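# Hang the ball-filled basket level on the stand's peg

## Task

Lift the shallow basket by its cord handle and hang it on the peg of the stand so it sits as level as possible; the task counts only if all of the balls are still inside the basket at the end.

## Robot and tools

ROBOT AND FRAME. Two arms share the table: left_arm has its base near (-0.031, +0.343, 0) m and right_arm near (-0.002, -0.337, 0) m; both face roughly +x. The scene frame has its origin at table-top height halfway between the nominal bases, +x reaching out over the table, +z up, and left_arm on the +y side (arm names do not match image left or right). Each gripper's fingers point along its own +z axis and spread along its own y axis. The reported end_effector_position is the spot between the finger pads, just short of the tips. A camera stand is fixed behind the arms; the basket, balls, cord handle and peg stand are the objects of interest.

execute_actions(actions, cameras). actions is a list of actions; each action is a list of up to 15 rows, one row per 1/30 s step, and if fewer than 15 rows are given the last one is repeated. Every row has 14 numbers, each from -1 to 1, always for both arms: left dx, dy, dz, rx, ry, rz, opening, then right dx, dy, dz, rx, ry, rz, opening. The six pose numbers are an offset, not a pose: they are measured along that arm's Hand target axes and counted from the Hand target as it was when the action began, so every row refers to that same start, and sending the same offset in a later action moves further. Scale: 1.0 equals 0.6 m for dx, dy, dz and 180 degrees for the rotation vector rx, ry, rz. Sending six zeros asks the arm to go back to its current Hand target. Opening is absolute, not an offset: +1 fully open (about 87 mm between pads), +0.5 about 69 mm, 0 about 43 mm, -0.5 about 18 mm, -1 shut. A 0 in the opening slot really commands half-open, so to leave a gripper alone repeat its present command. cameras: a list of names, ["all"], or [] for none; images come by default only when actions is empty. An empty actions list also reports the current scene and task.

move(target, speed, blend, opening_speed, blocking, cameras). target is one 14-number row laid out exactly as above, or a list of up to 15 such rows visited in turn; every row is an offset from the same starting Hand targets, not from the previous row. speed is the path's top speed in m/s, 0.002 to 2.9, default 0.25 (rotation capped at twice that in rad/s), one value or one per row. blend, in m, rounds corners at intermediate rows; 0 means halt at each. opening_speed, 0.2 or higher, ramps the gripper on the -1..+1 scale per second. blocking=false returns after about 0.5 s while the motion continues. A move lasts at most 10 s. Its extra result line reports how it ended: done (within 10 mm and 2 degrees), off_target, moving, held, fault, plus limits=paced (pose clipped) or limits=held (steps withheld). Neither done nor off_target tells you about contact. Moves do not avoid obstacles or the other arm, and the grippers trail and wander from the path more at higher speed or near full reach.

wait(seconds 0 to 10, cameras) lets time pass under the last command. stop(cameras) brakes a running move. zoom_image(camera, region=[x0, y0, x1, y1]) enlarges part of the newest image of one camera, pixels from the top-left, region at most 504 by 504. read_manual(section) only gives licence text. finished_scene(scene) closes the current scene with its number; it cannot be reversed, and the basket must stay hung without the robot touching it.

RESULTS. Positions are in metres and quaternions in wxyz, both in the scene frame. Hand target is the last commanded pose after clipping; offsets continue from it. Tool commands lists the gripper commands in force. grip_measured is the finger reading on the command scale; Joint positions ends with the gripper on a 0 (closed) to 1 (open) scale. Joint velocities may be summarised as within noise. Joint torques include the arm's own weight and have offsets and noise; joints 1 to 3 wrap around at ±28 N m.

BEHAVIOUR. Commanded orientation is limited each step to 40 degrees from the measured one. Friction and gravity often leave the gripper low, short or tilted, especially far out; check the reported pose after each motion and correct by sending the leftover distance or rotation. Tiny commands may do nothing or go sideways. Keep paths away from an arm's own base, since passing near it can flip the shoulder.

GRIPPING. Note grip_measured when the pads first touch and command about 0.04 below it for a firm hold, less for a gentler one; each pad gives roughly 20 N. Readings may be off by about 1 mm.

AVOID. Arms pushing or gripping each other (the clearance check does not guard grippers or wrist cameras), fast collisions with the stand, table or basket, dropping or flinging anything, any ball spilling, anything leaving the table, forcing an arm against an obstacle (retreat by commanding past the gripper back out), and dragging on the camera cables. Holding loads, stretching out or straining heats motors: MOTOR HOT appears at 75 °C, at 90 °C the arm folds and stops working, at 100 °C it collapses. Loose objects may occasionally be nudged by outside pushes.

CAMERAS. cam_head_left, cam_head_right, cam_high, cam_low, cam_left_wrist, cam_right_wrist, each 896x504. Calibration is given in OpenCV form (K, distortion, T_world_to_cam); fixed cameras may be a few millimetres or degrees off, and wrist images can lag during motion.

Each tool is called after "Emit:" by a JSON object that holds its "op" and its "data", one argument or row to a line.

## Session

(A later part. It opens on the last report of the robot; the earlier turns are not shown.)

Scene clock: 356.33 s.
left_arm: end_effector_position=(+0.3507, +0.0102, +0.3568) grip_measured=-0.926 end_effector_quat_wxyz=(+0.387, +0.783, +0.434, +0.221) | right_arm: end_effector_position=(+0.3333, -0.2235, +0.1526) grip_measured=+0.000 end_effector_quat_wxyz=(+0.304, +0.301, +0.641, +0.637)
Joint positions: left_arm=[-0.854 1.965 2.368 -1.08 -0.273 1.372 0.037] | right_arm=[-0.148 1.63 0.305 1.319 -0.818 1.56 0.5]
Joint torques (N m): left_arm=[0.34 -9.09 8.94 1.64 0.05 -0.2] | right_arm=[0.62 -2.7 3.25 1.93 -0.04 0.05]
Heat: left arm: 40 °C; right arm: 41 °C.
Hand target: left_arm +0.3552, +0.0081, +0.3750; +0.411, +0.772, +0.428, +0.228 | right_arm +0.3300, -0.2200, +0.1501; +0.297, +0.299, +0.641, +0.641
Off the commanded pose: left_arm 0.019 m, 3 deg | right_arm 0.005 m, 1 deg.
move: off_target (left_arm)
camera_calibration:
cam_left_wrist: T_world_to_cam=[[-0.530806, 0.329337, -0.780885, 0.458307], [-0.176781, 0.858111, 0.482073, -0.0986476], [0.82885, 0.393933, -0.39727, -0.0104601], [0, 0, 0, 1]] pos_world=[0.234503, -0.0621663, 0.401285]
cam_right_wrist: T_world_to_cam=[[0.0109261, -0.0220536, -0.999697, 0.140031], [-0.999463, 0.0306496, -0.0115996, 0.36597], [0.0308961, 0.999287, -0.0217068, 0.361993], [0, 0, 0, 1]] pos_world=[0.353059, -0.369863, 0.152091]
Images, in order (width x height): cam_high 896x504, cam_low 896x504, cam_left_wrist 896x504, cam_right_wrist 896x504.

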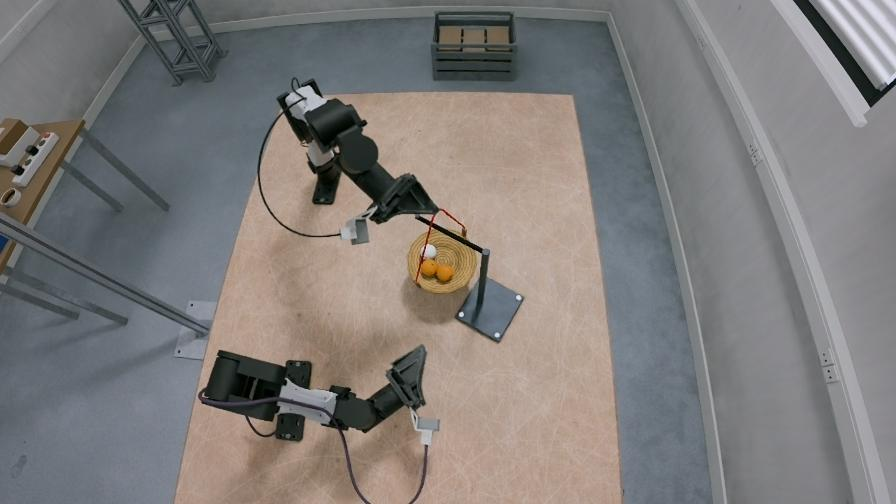

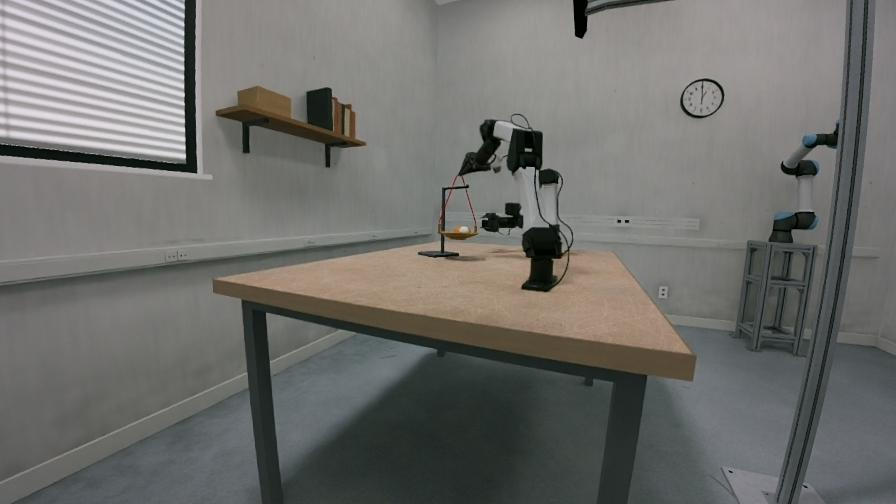

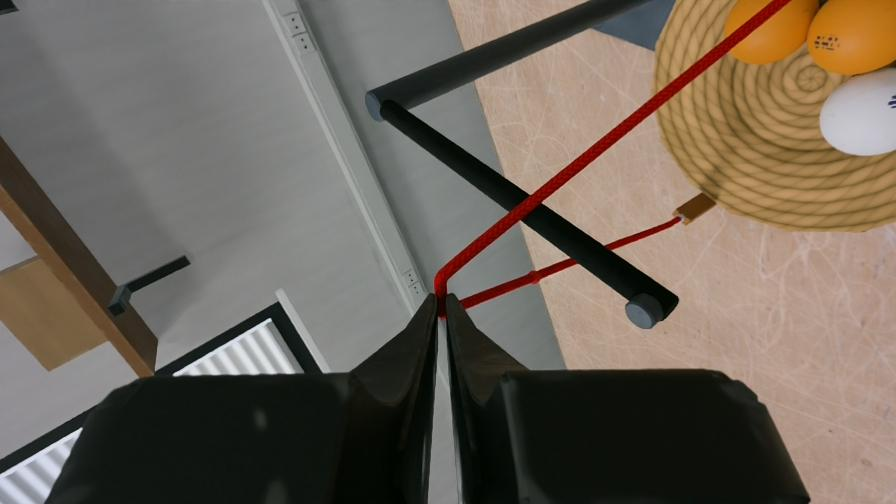

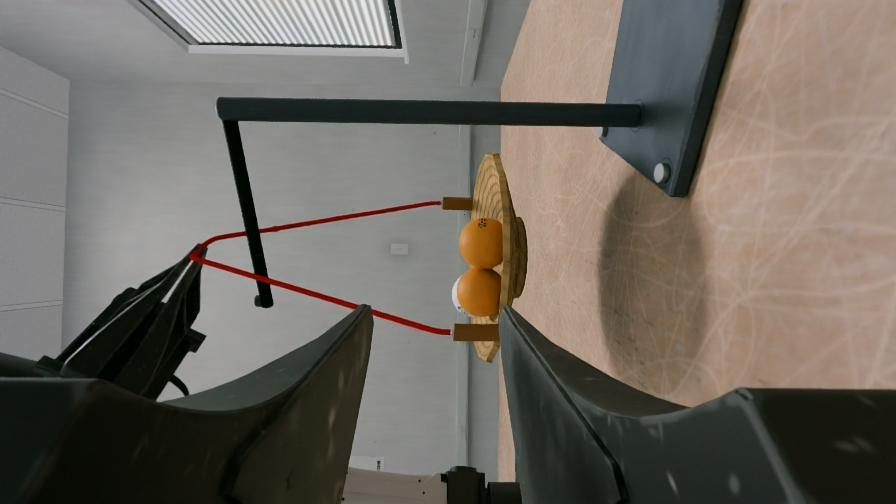

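Emit:
{"op": "move", "data": {
  "target": [0.0030, -0.0416, 0.0277, 0, 0, 0, -1.0, 0, 0, 0, 0, 0, 0, 0.0],
  "speed": 0.04,
  "cameras": ["cam_left_wrist", "cam_right_wrist"]
}}

Scene clock: 402.23 s.
left_arm: end_effector_position=(+0.3559, +0.0058, +0.3167) grip_measured=-0.926 end_effector_quat_wxyz=(+0.374, +0.789, +0.434, +0.220) | right_arm: end_effector_position=(+0.3333, -0.2235, +0.1526) grip_measured=+0.000 end_effector_quat_wxyz=(+0.304, +0.301, +0.641, +0.637)
Joint positions: left_arm=[-0.851 1.908 2.121 -0.917 -0.271 1.375 0.037] | right_arm=[-0.148 1.63 0.305 1.319 -0.818 1.56 0.5]
Joint torques (N m): left_arm=[0.39 -13.68 5.72 1.8 0.06 -0.2] | right_arm=[0.58 -2.71 3.28 1.94 -0.04 0.07]
Heat: left arm: 41 °C; right arm: 42 °C.
Hand target: left_arm +0.3561, +0.0098, +0.3450; +0.410, +0.772, +0.429, +0.228 | right_arm +0.3300, -0.2200, +0.1501; +0.297, +0.299, +0.641, +0.641
Off the commanded pose: left_arm 0.029 m, 5 deg | right_arm 0.005 m, 1 deg.
move: off_target (left_arm)
camera_calibration:
cam_left_wrist: T_world_to_cam=[[-0.543425, 0.346458, -0.764628, 0.430521], [-0.16845, 0.847327, 0.503648, -0.0842689], [0.822383, 0.402496, -0.402098, -0.0252462], [0, 0, 0, 1]] pos_world=[0.240523, -0.0675926, 0.361479]
cam_right_wrist: T_world_to_cam=[[0.0109261, -0.0220536, -0.999697, 0.140031], [-0.999463, 0.0306496, -0.0115996, 0.36597], [0.0308961, 0.999287, -0.0217068, 0.361993], [0, 0, 0, 1]] pos_world=[0.353059, -0.369863, 0.152091]
Images, in order (width x height): cam_left_wrist 896x504, cam_right_wrist 896x504.

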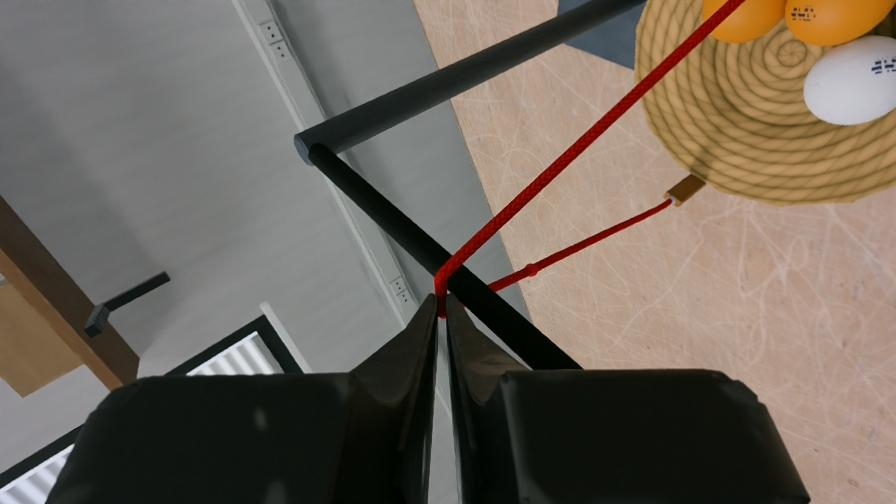

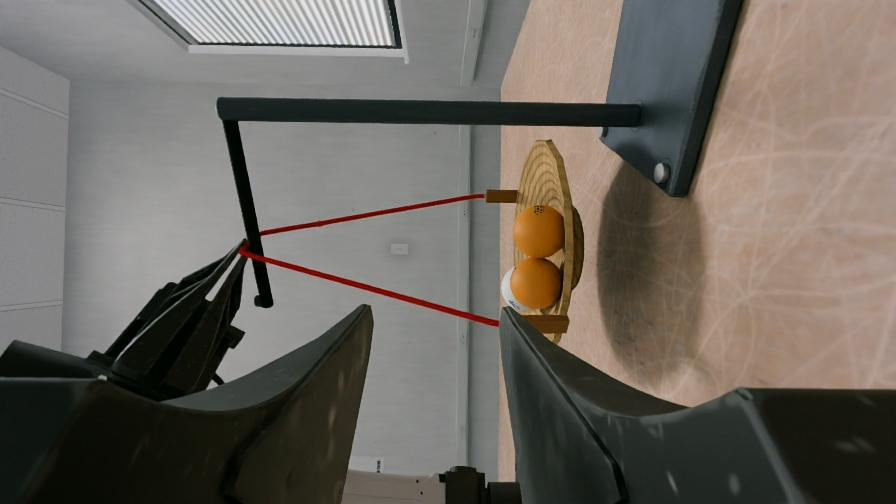

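Emit:
{"op": "move", "data": {
  "target": [0.0083, -0.0086, 0.0051, 0, 0, 0, -1.0, 0, 0, 0, 0, 0, 0, 0.0],
  "speed": 0.02,
  "cameras": ["cam_left_wrist", "cam_right_wrist"]
}}

Scene clock: 412.47 s.
left_arm: end_effector_position=(+0.3580, +0.0081, +0.3160) grip_measured=-0.926 end_effector_quat_wxyz=(+0.383, +0.786, +0.432, +0.220) | right_arm: end_effector_position=(+0.3333, -0.2235, +0.1526) grip_measured=+0.000 end_effector_quat_wxyz=(+0.304, +0.301, +0.641, +0.637)
Joint positions: left_arm=[-0.841 1.882 2.068 -0.87 -0.261 1.383 0.037] | right_arm=[-0.148 1.63 0.305 1.319 -0.818 1.56 0.5]
Joint torques (N m): left_arm=[0.66 -13.18 5.49 1.79 0.11 -0.2] | right_arm=[0.62 -2.71 3.25 1.94 -0.05 0.06]
Heat: left arm: 40 °C; right arm: 42 °C.
Hand target: left_arm +0.3584, +0.0142, +0.3391; +0.411, +0.772, +0.428, +0.228 | right_arm +0.3300, -0.2200, +0.1501; +0.297, +0.299, +0.641, +0.641
Off the commanded pose: left_arm 0.024 m, 4 deg | right_arm 0.005 m, 1 deg.
move: off_target (left_arm)
camera_calibration:
cam_left_wrist: T_world_to_cam=[[-0.533735, 0.337359, -0.775446, 0.430275], [-0.170736, 0.855106, 0.489533, -0.0803676], [0.828237, 0.393678, -0.3988, -0.031128], [0, 0, 0, 1]] pos_world=[0.241712, -0.0641801, 0.360584]
cam_right_wrist: T_world_to_cam=[[0.0109261, -0.0220536, -0.999697, 0.140031], [-0.999463, 0.0306496, -0.0115996, 0.36597], [0.0308961, 0.999287, -0.0217068, 0.361993], [0, 0, 0, 1]] pos_world=[0.353059, -0.369863, 0.152091]
Images, in order (width x height): cam_left_wrist 896x504, cam_right_wrist 896x504.

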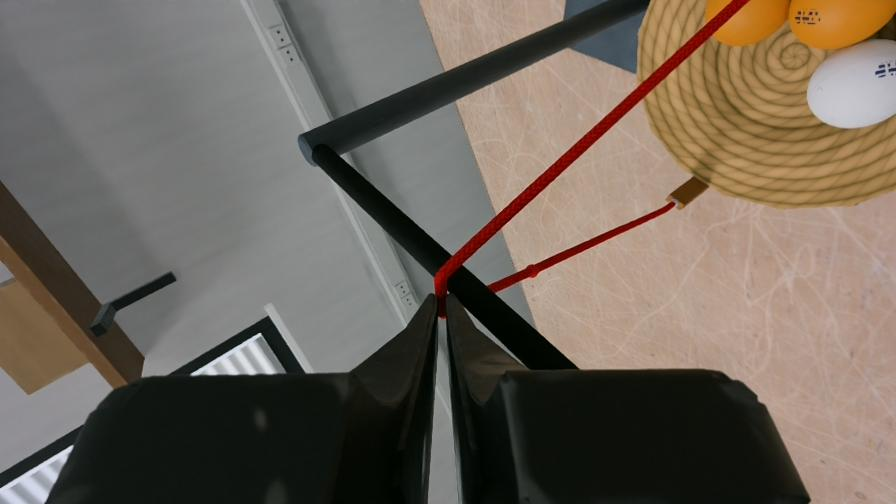

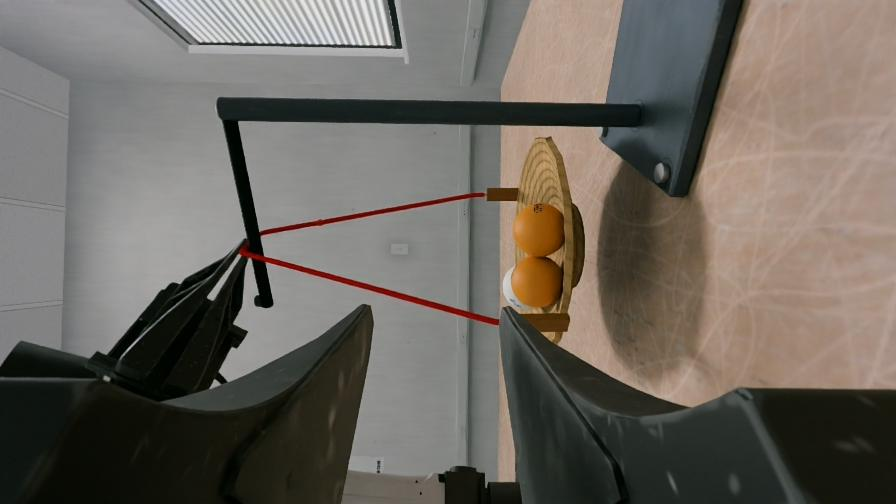

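Emit:
{"op": "zoom_image", "data": {
  "camera": "cam_left_wrist",
  "region": [380, 220, 540, 340]
}}

Emit:
{"op": "zoom_image", "data": {
  "camera": "cam_right_wrist",
  "region": [200, 180, 360, 320]
}}

Scaled by 3.150 from the camera's 896x504 image, which has a finer 1280x720 frame.

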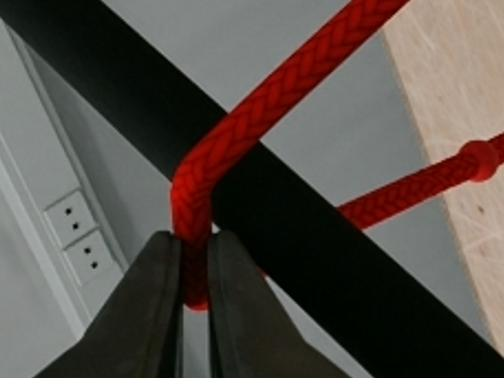

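Scaled by 3.150 from the camera's 896x504 image, which has a finer 1280x720 frame.

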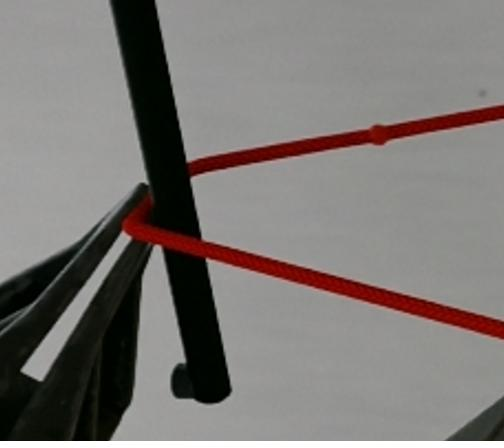

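Emit:
{"op": "move", "data": {
  "target": [0, 0.0110, 0, 0, 0, 0, -0.6, 0, 0, 0, 0, 0, 0, 0.0],
  "speed": 0.02,
  "opening_speed": 0.6,
  "cameras": ["cam_left_wrist", "cam_right_wrist"]
}}

Emit:
{"op": "zoom_image", "data": {
  "camera": "cam_right_wrist",
  "region": [200, 130, 600, 370]
}}

Scene clock: 439.20 s.
left_arm: end_effector_position=(+0.3609, +0.0094, +0.3221) grip_measured=-0.600 end_effector_quat_wxyz=(+0.389, +0.782, +0.432, +0.224) | right_arm: end_effector_position=(+0.3333, -0.2235, +0.1526) grip_measured=+0.000 end_effector_quat_wxyz=(+0.304, +0.301, +0.641, +0.637)
Joint positions: left_arm=[-0.835 1.882 2.081 -0.865 -0.261 1.388 0.2] | right_arm=[-0.148 1.63 0.305 1.319 -0.818 1.56 0.5]
Joint torques (N m): left_arm=[0.28 -10.84 9.13 1.45 0.1 -0.22] | right_arm=[0.64 -2.73 3.26 1.94 -0.05 0.06]
Heat: left arm: 40 °C; right arm: 42 °C.
Hand target: left_arm +0.3615, +0.0122, +0.3445; +0.411, +0.772, +0.428, +0.228 | right_arm +0.3300, -0.2200, +0.1501; +0.297, +0.299, +0.641, +0.641
Off the commanded pose: left_arm 0.023 m, 3 deg | right_arm 0.005 m, 1 deg.
move: off_target (left_arm)
camera_calibration:
cam_left_wrist: T_world_to_cam=[[-0.524398, 0.328466, -0.785568, 0.43608], [-0.179281, 0.859322, 0.478982, -0.0774752], [0.832385, 0.392014, -0.391739, -0.0354471], [0, 0, 0, 1]] pos_world=[0.244295, -0.0627655, 0.365793]
cam_right_wrist: T_world_to_cam=[[0.0109261, -0.0220536, -0.999697, 0.140031], [-0.999463, 0.0306496, -0.0115996, 0.36597], [0.0308961, 0.999287, -0.0217068, 0.361993], [0, 0, 0, 1]] pos_world=[0.353059, -0.369863, 0.152091]
Images, in order (width x height): cam_left_wrist 896x504, cam_right_wrist 896x504.

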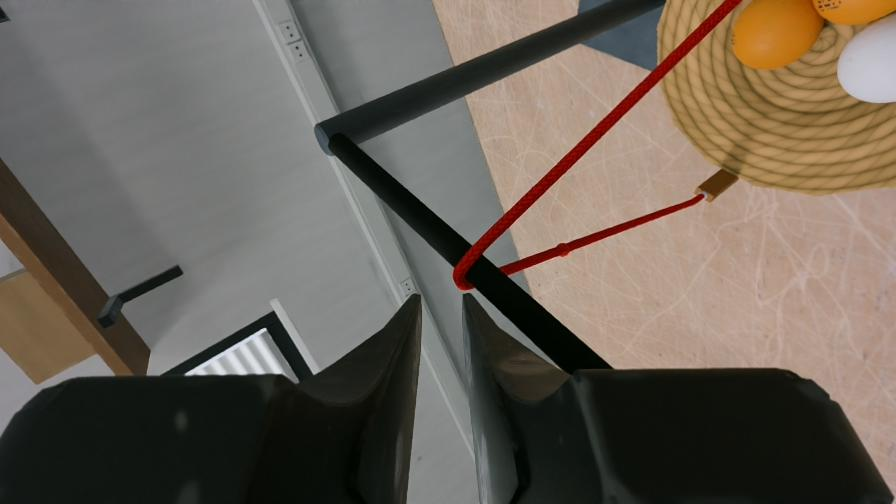

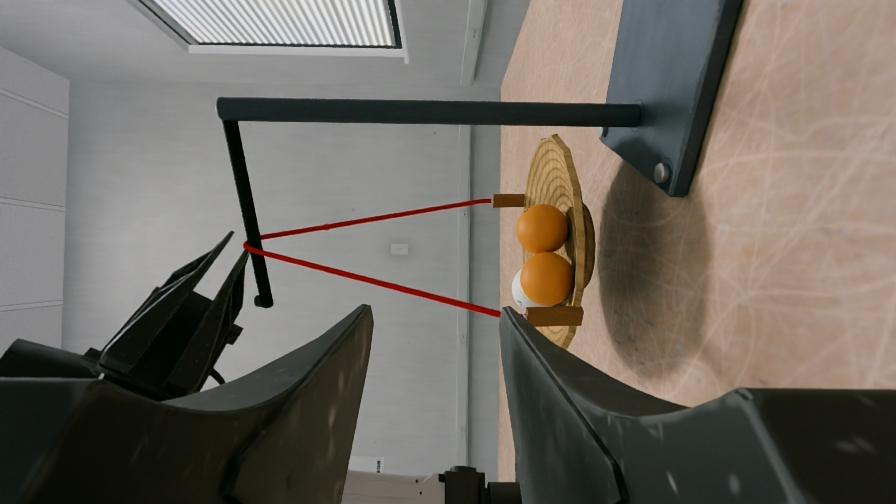

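Scaled by 1.260 from the camera's 896x504 image, which has a finer 1280x720 frame.

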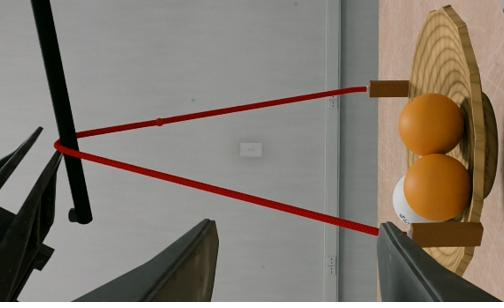

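Emit:
{"op": "move", "data": {
  "target": [
    [0, 0, -0.03, 0, 0, 0, -0.6, 0, 0, 0, 0, 0, 0, 1.0],
    [0, 0, -0.15, 0, 0, 0, -0.6, 0, 0, 0, 0, 0, 0, 1.0]
  ],
  "speed": [0.025, 0.08],
  "blend": [0.004, 0],
  "opening_speed": 0.6,
  "cameras": ["all"]
}}

Emit:
{"op": "zoom_image", "data": {
  "camera": "cam_right_wrist",
  "region": [200, 130, 600, 370]
}}

Emit:
{"op": "zoom_image", "data": {
  "camera": "cam_low",
  "region": [400, 160, 520, 280]
}}

Emit:
{"op": "zoom_image", "data": {
  "camera": "cam_high",
  "region": [380, 180, 520, 300]
}}

Scene clock: 461.30 s.
left_arm: end_effector_position=(+0.3040, +0.0466, +0.3727) grip_measured=-0.600 end_effector_quat_wxyz=(+0.387, +0.786, +0.427, +0.224) | right_arm: end_effector_position=(+0.3333, -0.2235, +0.1526) grip_measured=+1.000 end_effector_quat_wxyz=(+0.304, +0.301, +0.641, +0.637)
Joint positions: left_arm=[-0.894 1.731 2.127 -1.077 -0.303 1.361 0.2] | right_arm=[-0.148 1.63 0.305 1.319 -0.818 1.56 1]
Joint torques (N m): left_arm=[-0.65 -9.73 8.06 1.45 -0.11 -0.4] | right_arm=[0.61 -2.67 3.26 1.95 -0.05 0.05]
Heat: left arm: 40 °C; right arm: 42 °C.
Hand target: left_arm +0.2983, +0.0518, +0.3949; +0.411, +0.772, +0.429, +0.228 | right_arm +0.3300, -0.2200, +0.1501; +0.297, +0.299, +0.641, +0.641
Off the commanded pose: left_arm 0.023 m, 3 deg | right_arm 0.005 m, 1 deg.
move: off_target (left_arm); blend cut to 0 m at target 1
camera_calibration:
cam_left_wrist: T_world_to_cam=[[-0.521214, 0.340772, -0.782438, 0.431017], [-0.170739, 0.856648, 0.486829, -0.149262], [0.836172, 0.387335, -0.388314, 0.0149084], [0, 0, 0, 1]] pos_world=[0.186701, -0.0247883, 0.415699]
cam_right_wrist: T_world_to_cam=[[0.0109261, -0.0220536, -0.999697, 0.140031], [-0.999463, 0.0306496, -0.0115996, 0.36597], [0.0308961, 0.999287, -0.0217068, 0.361993], [0, 0, 0, 1]] pos_world=[0.353059, -0.369863, 0.152091]

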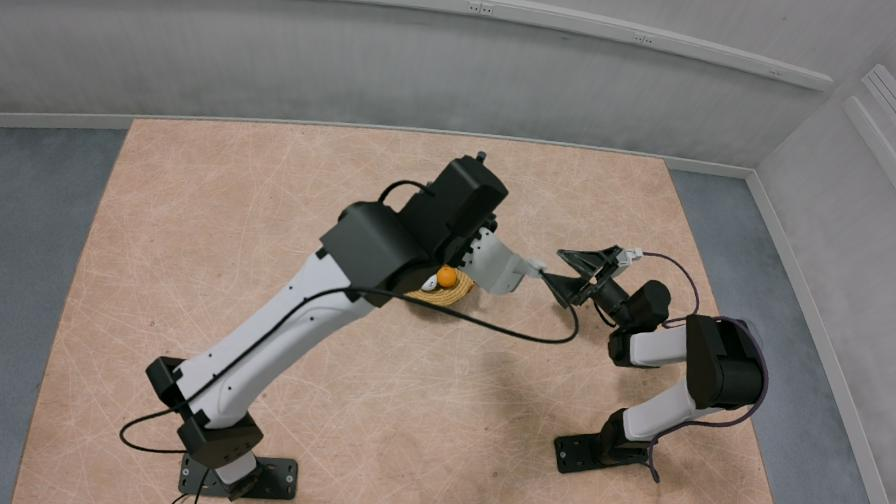

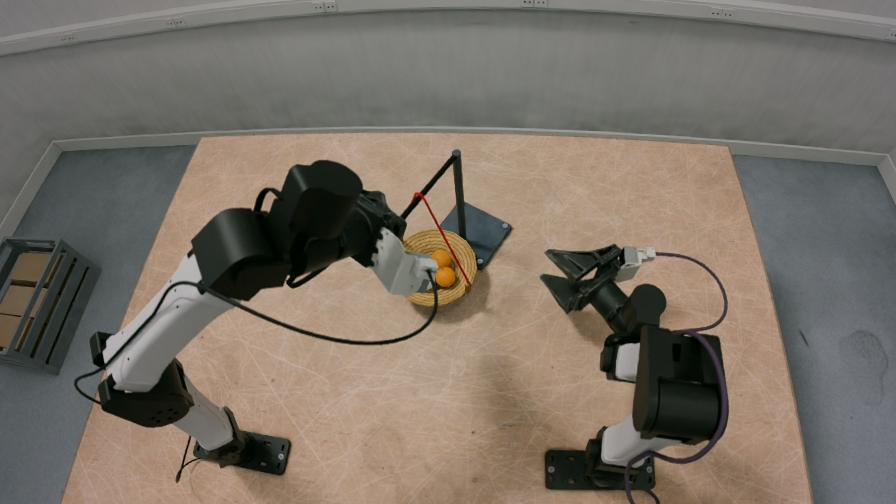

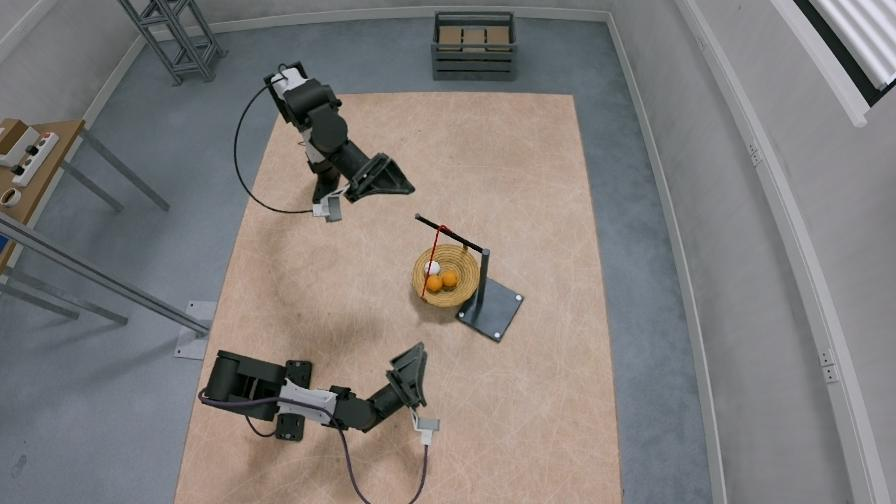

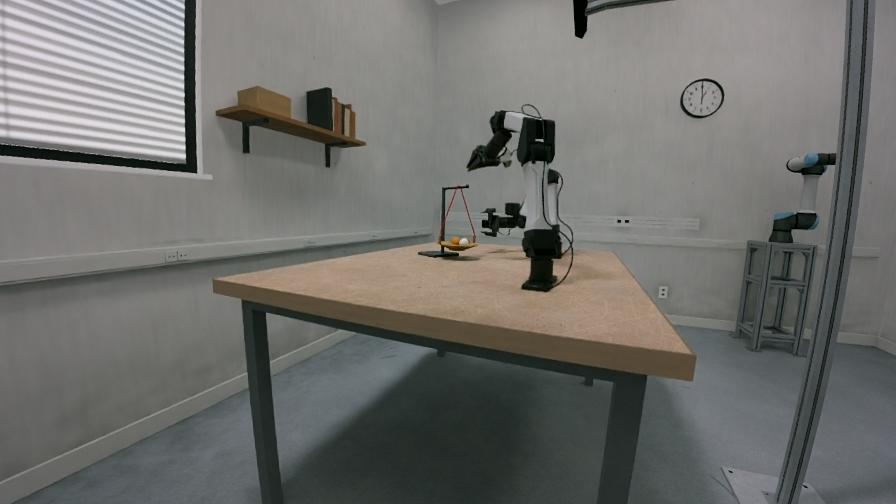

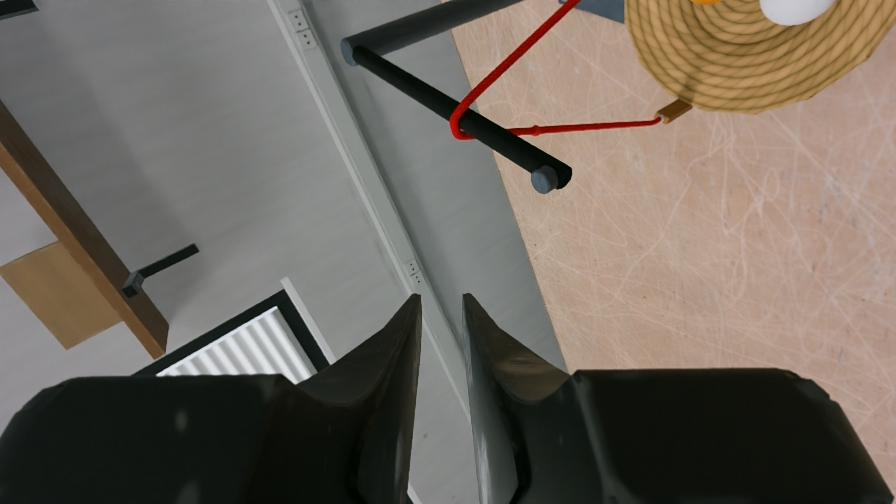

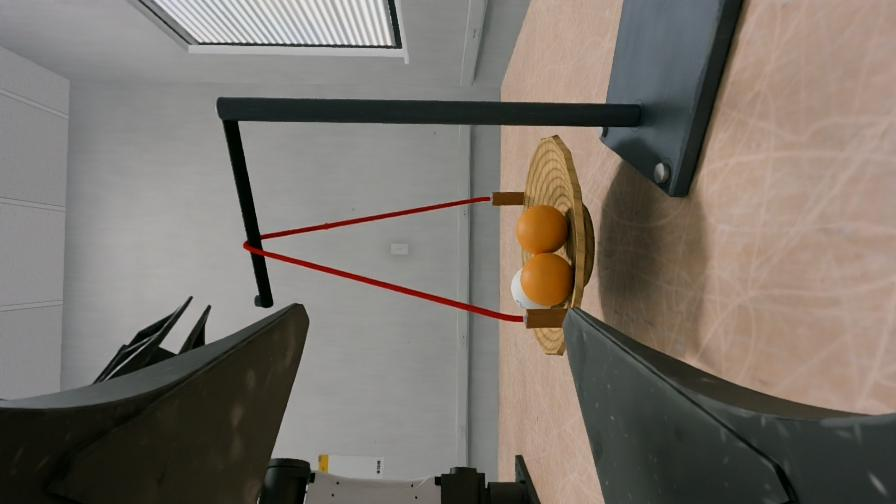

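Scaled by 1.260 from the camera's 896x504 image, which has a finer 1280x720 frame.

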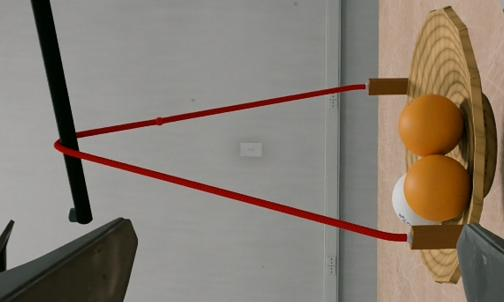

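Scaled by 4.200 from the camera's 896x504 image, which has a finer 1280x720 frame.

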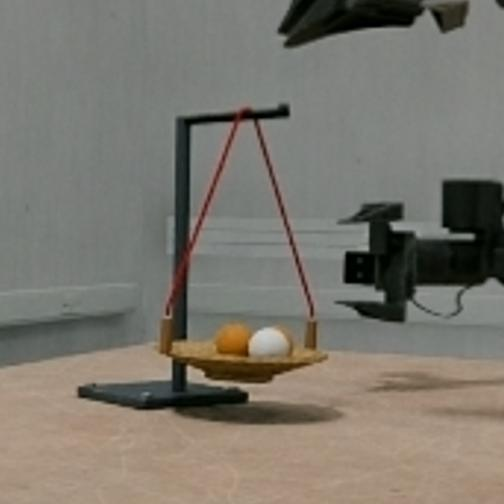

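Scaled by 3.600 from the camera's 896x504 image, which has a finer 1280x720 frame.

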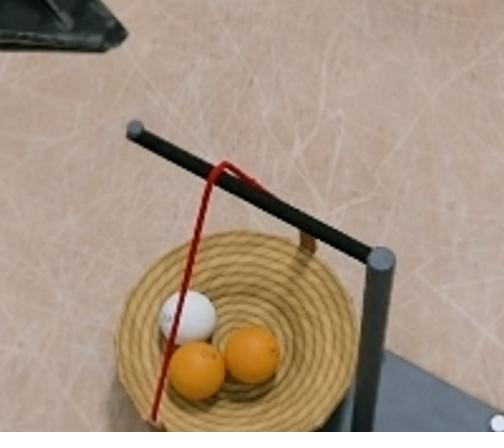

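Emit:
{"op": "finished_scene", "data": {
  "scene": 3
}}

The scene is finished: the task was done.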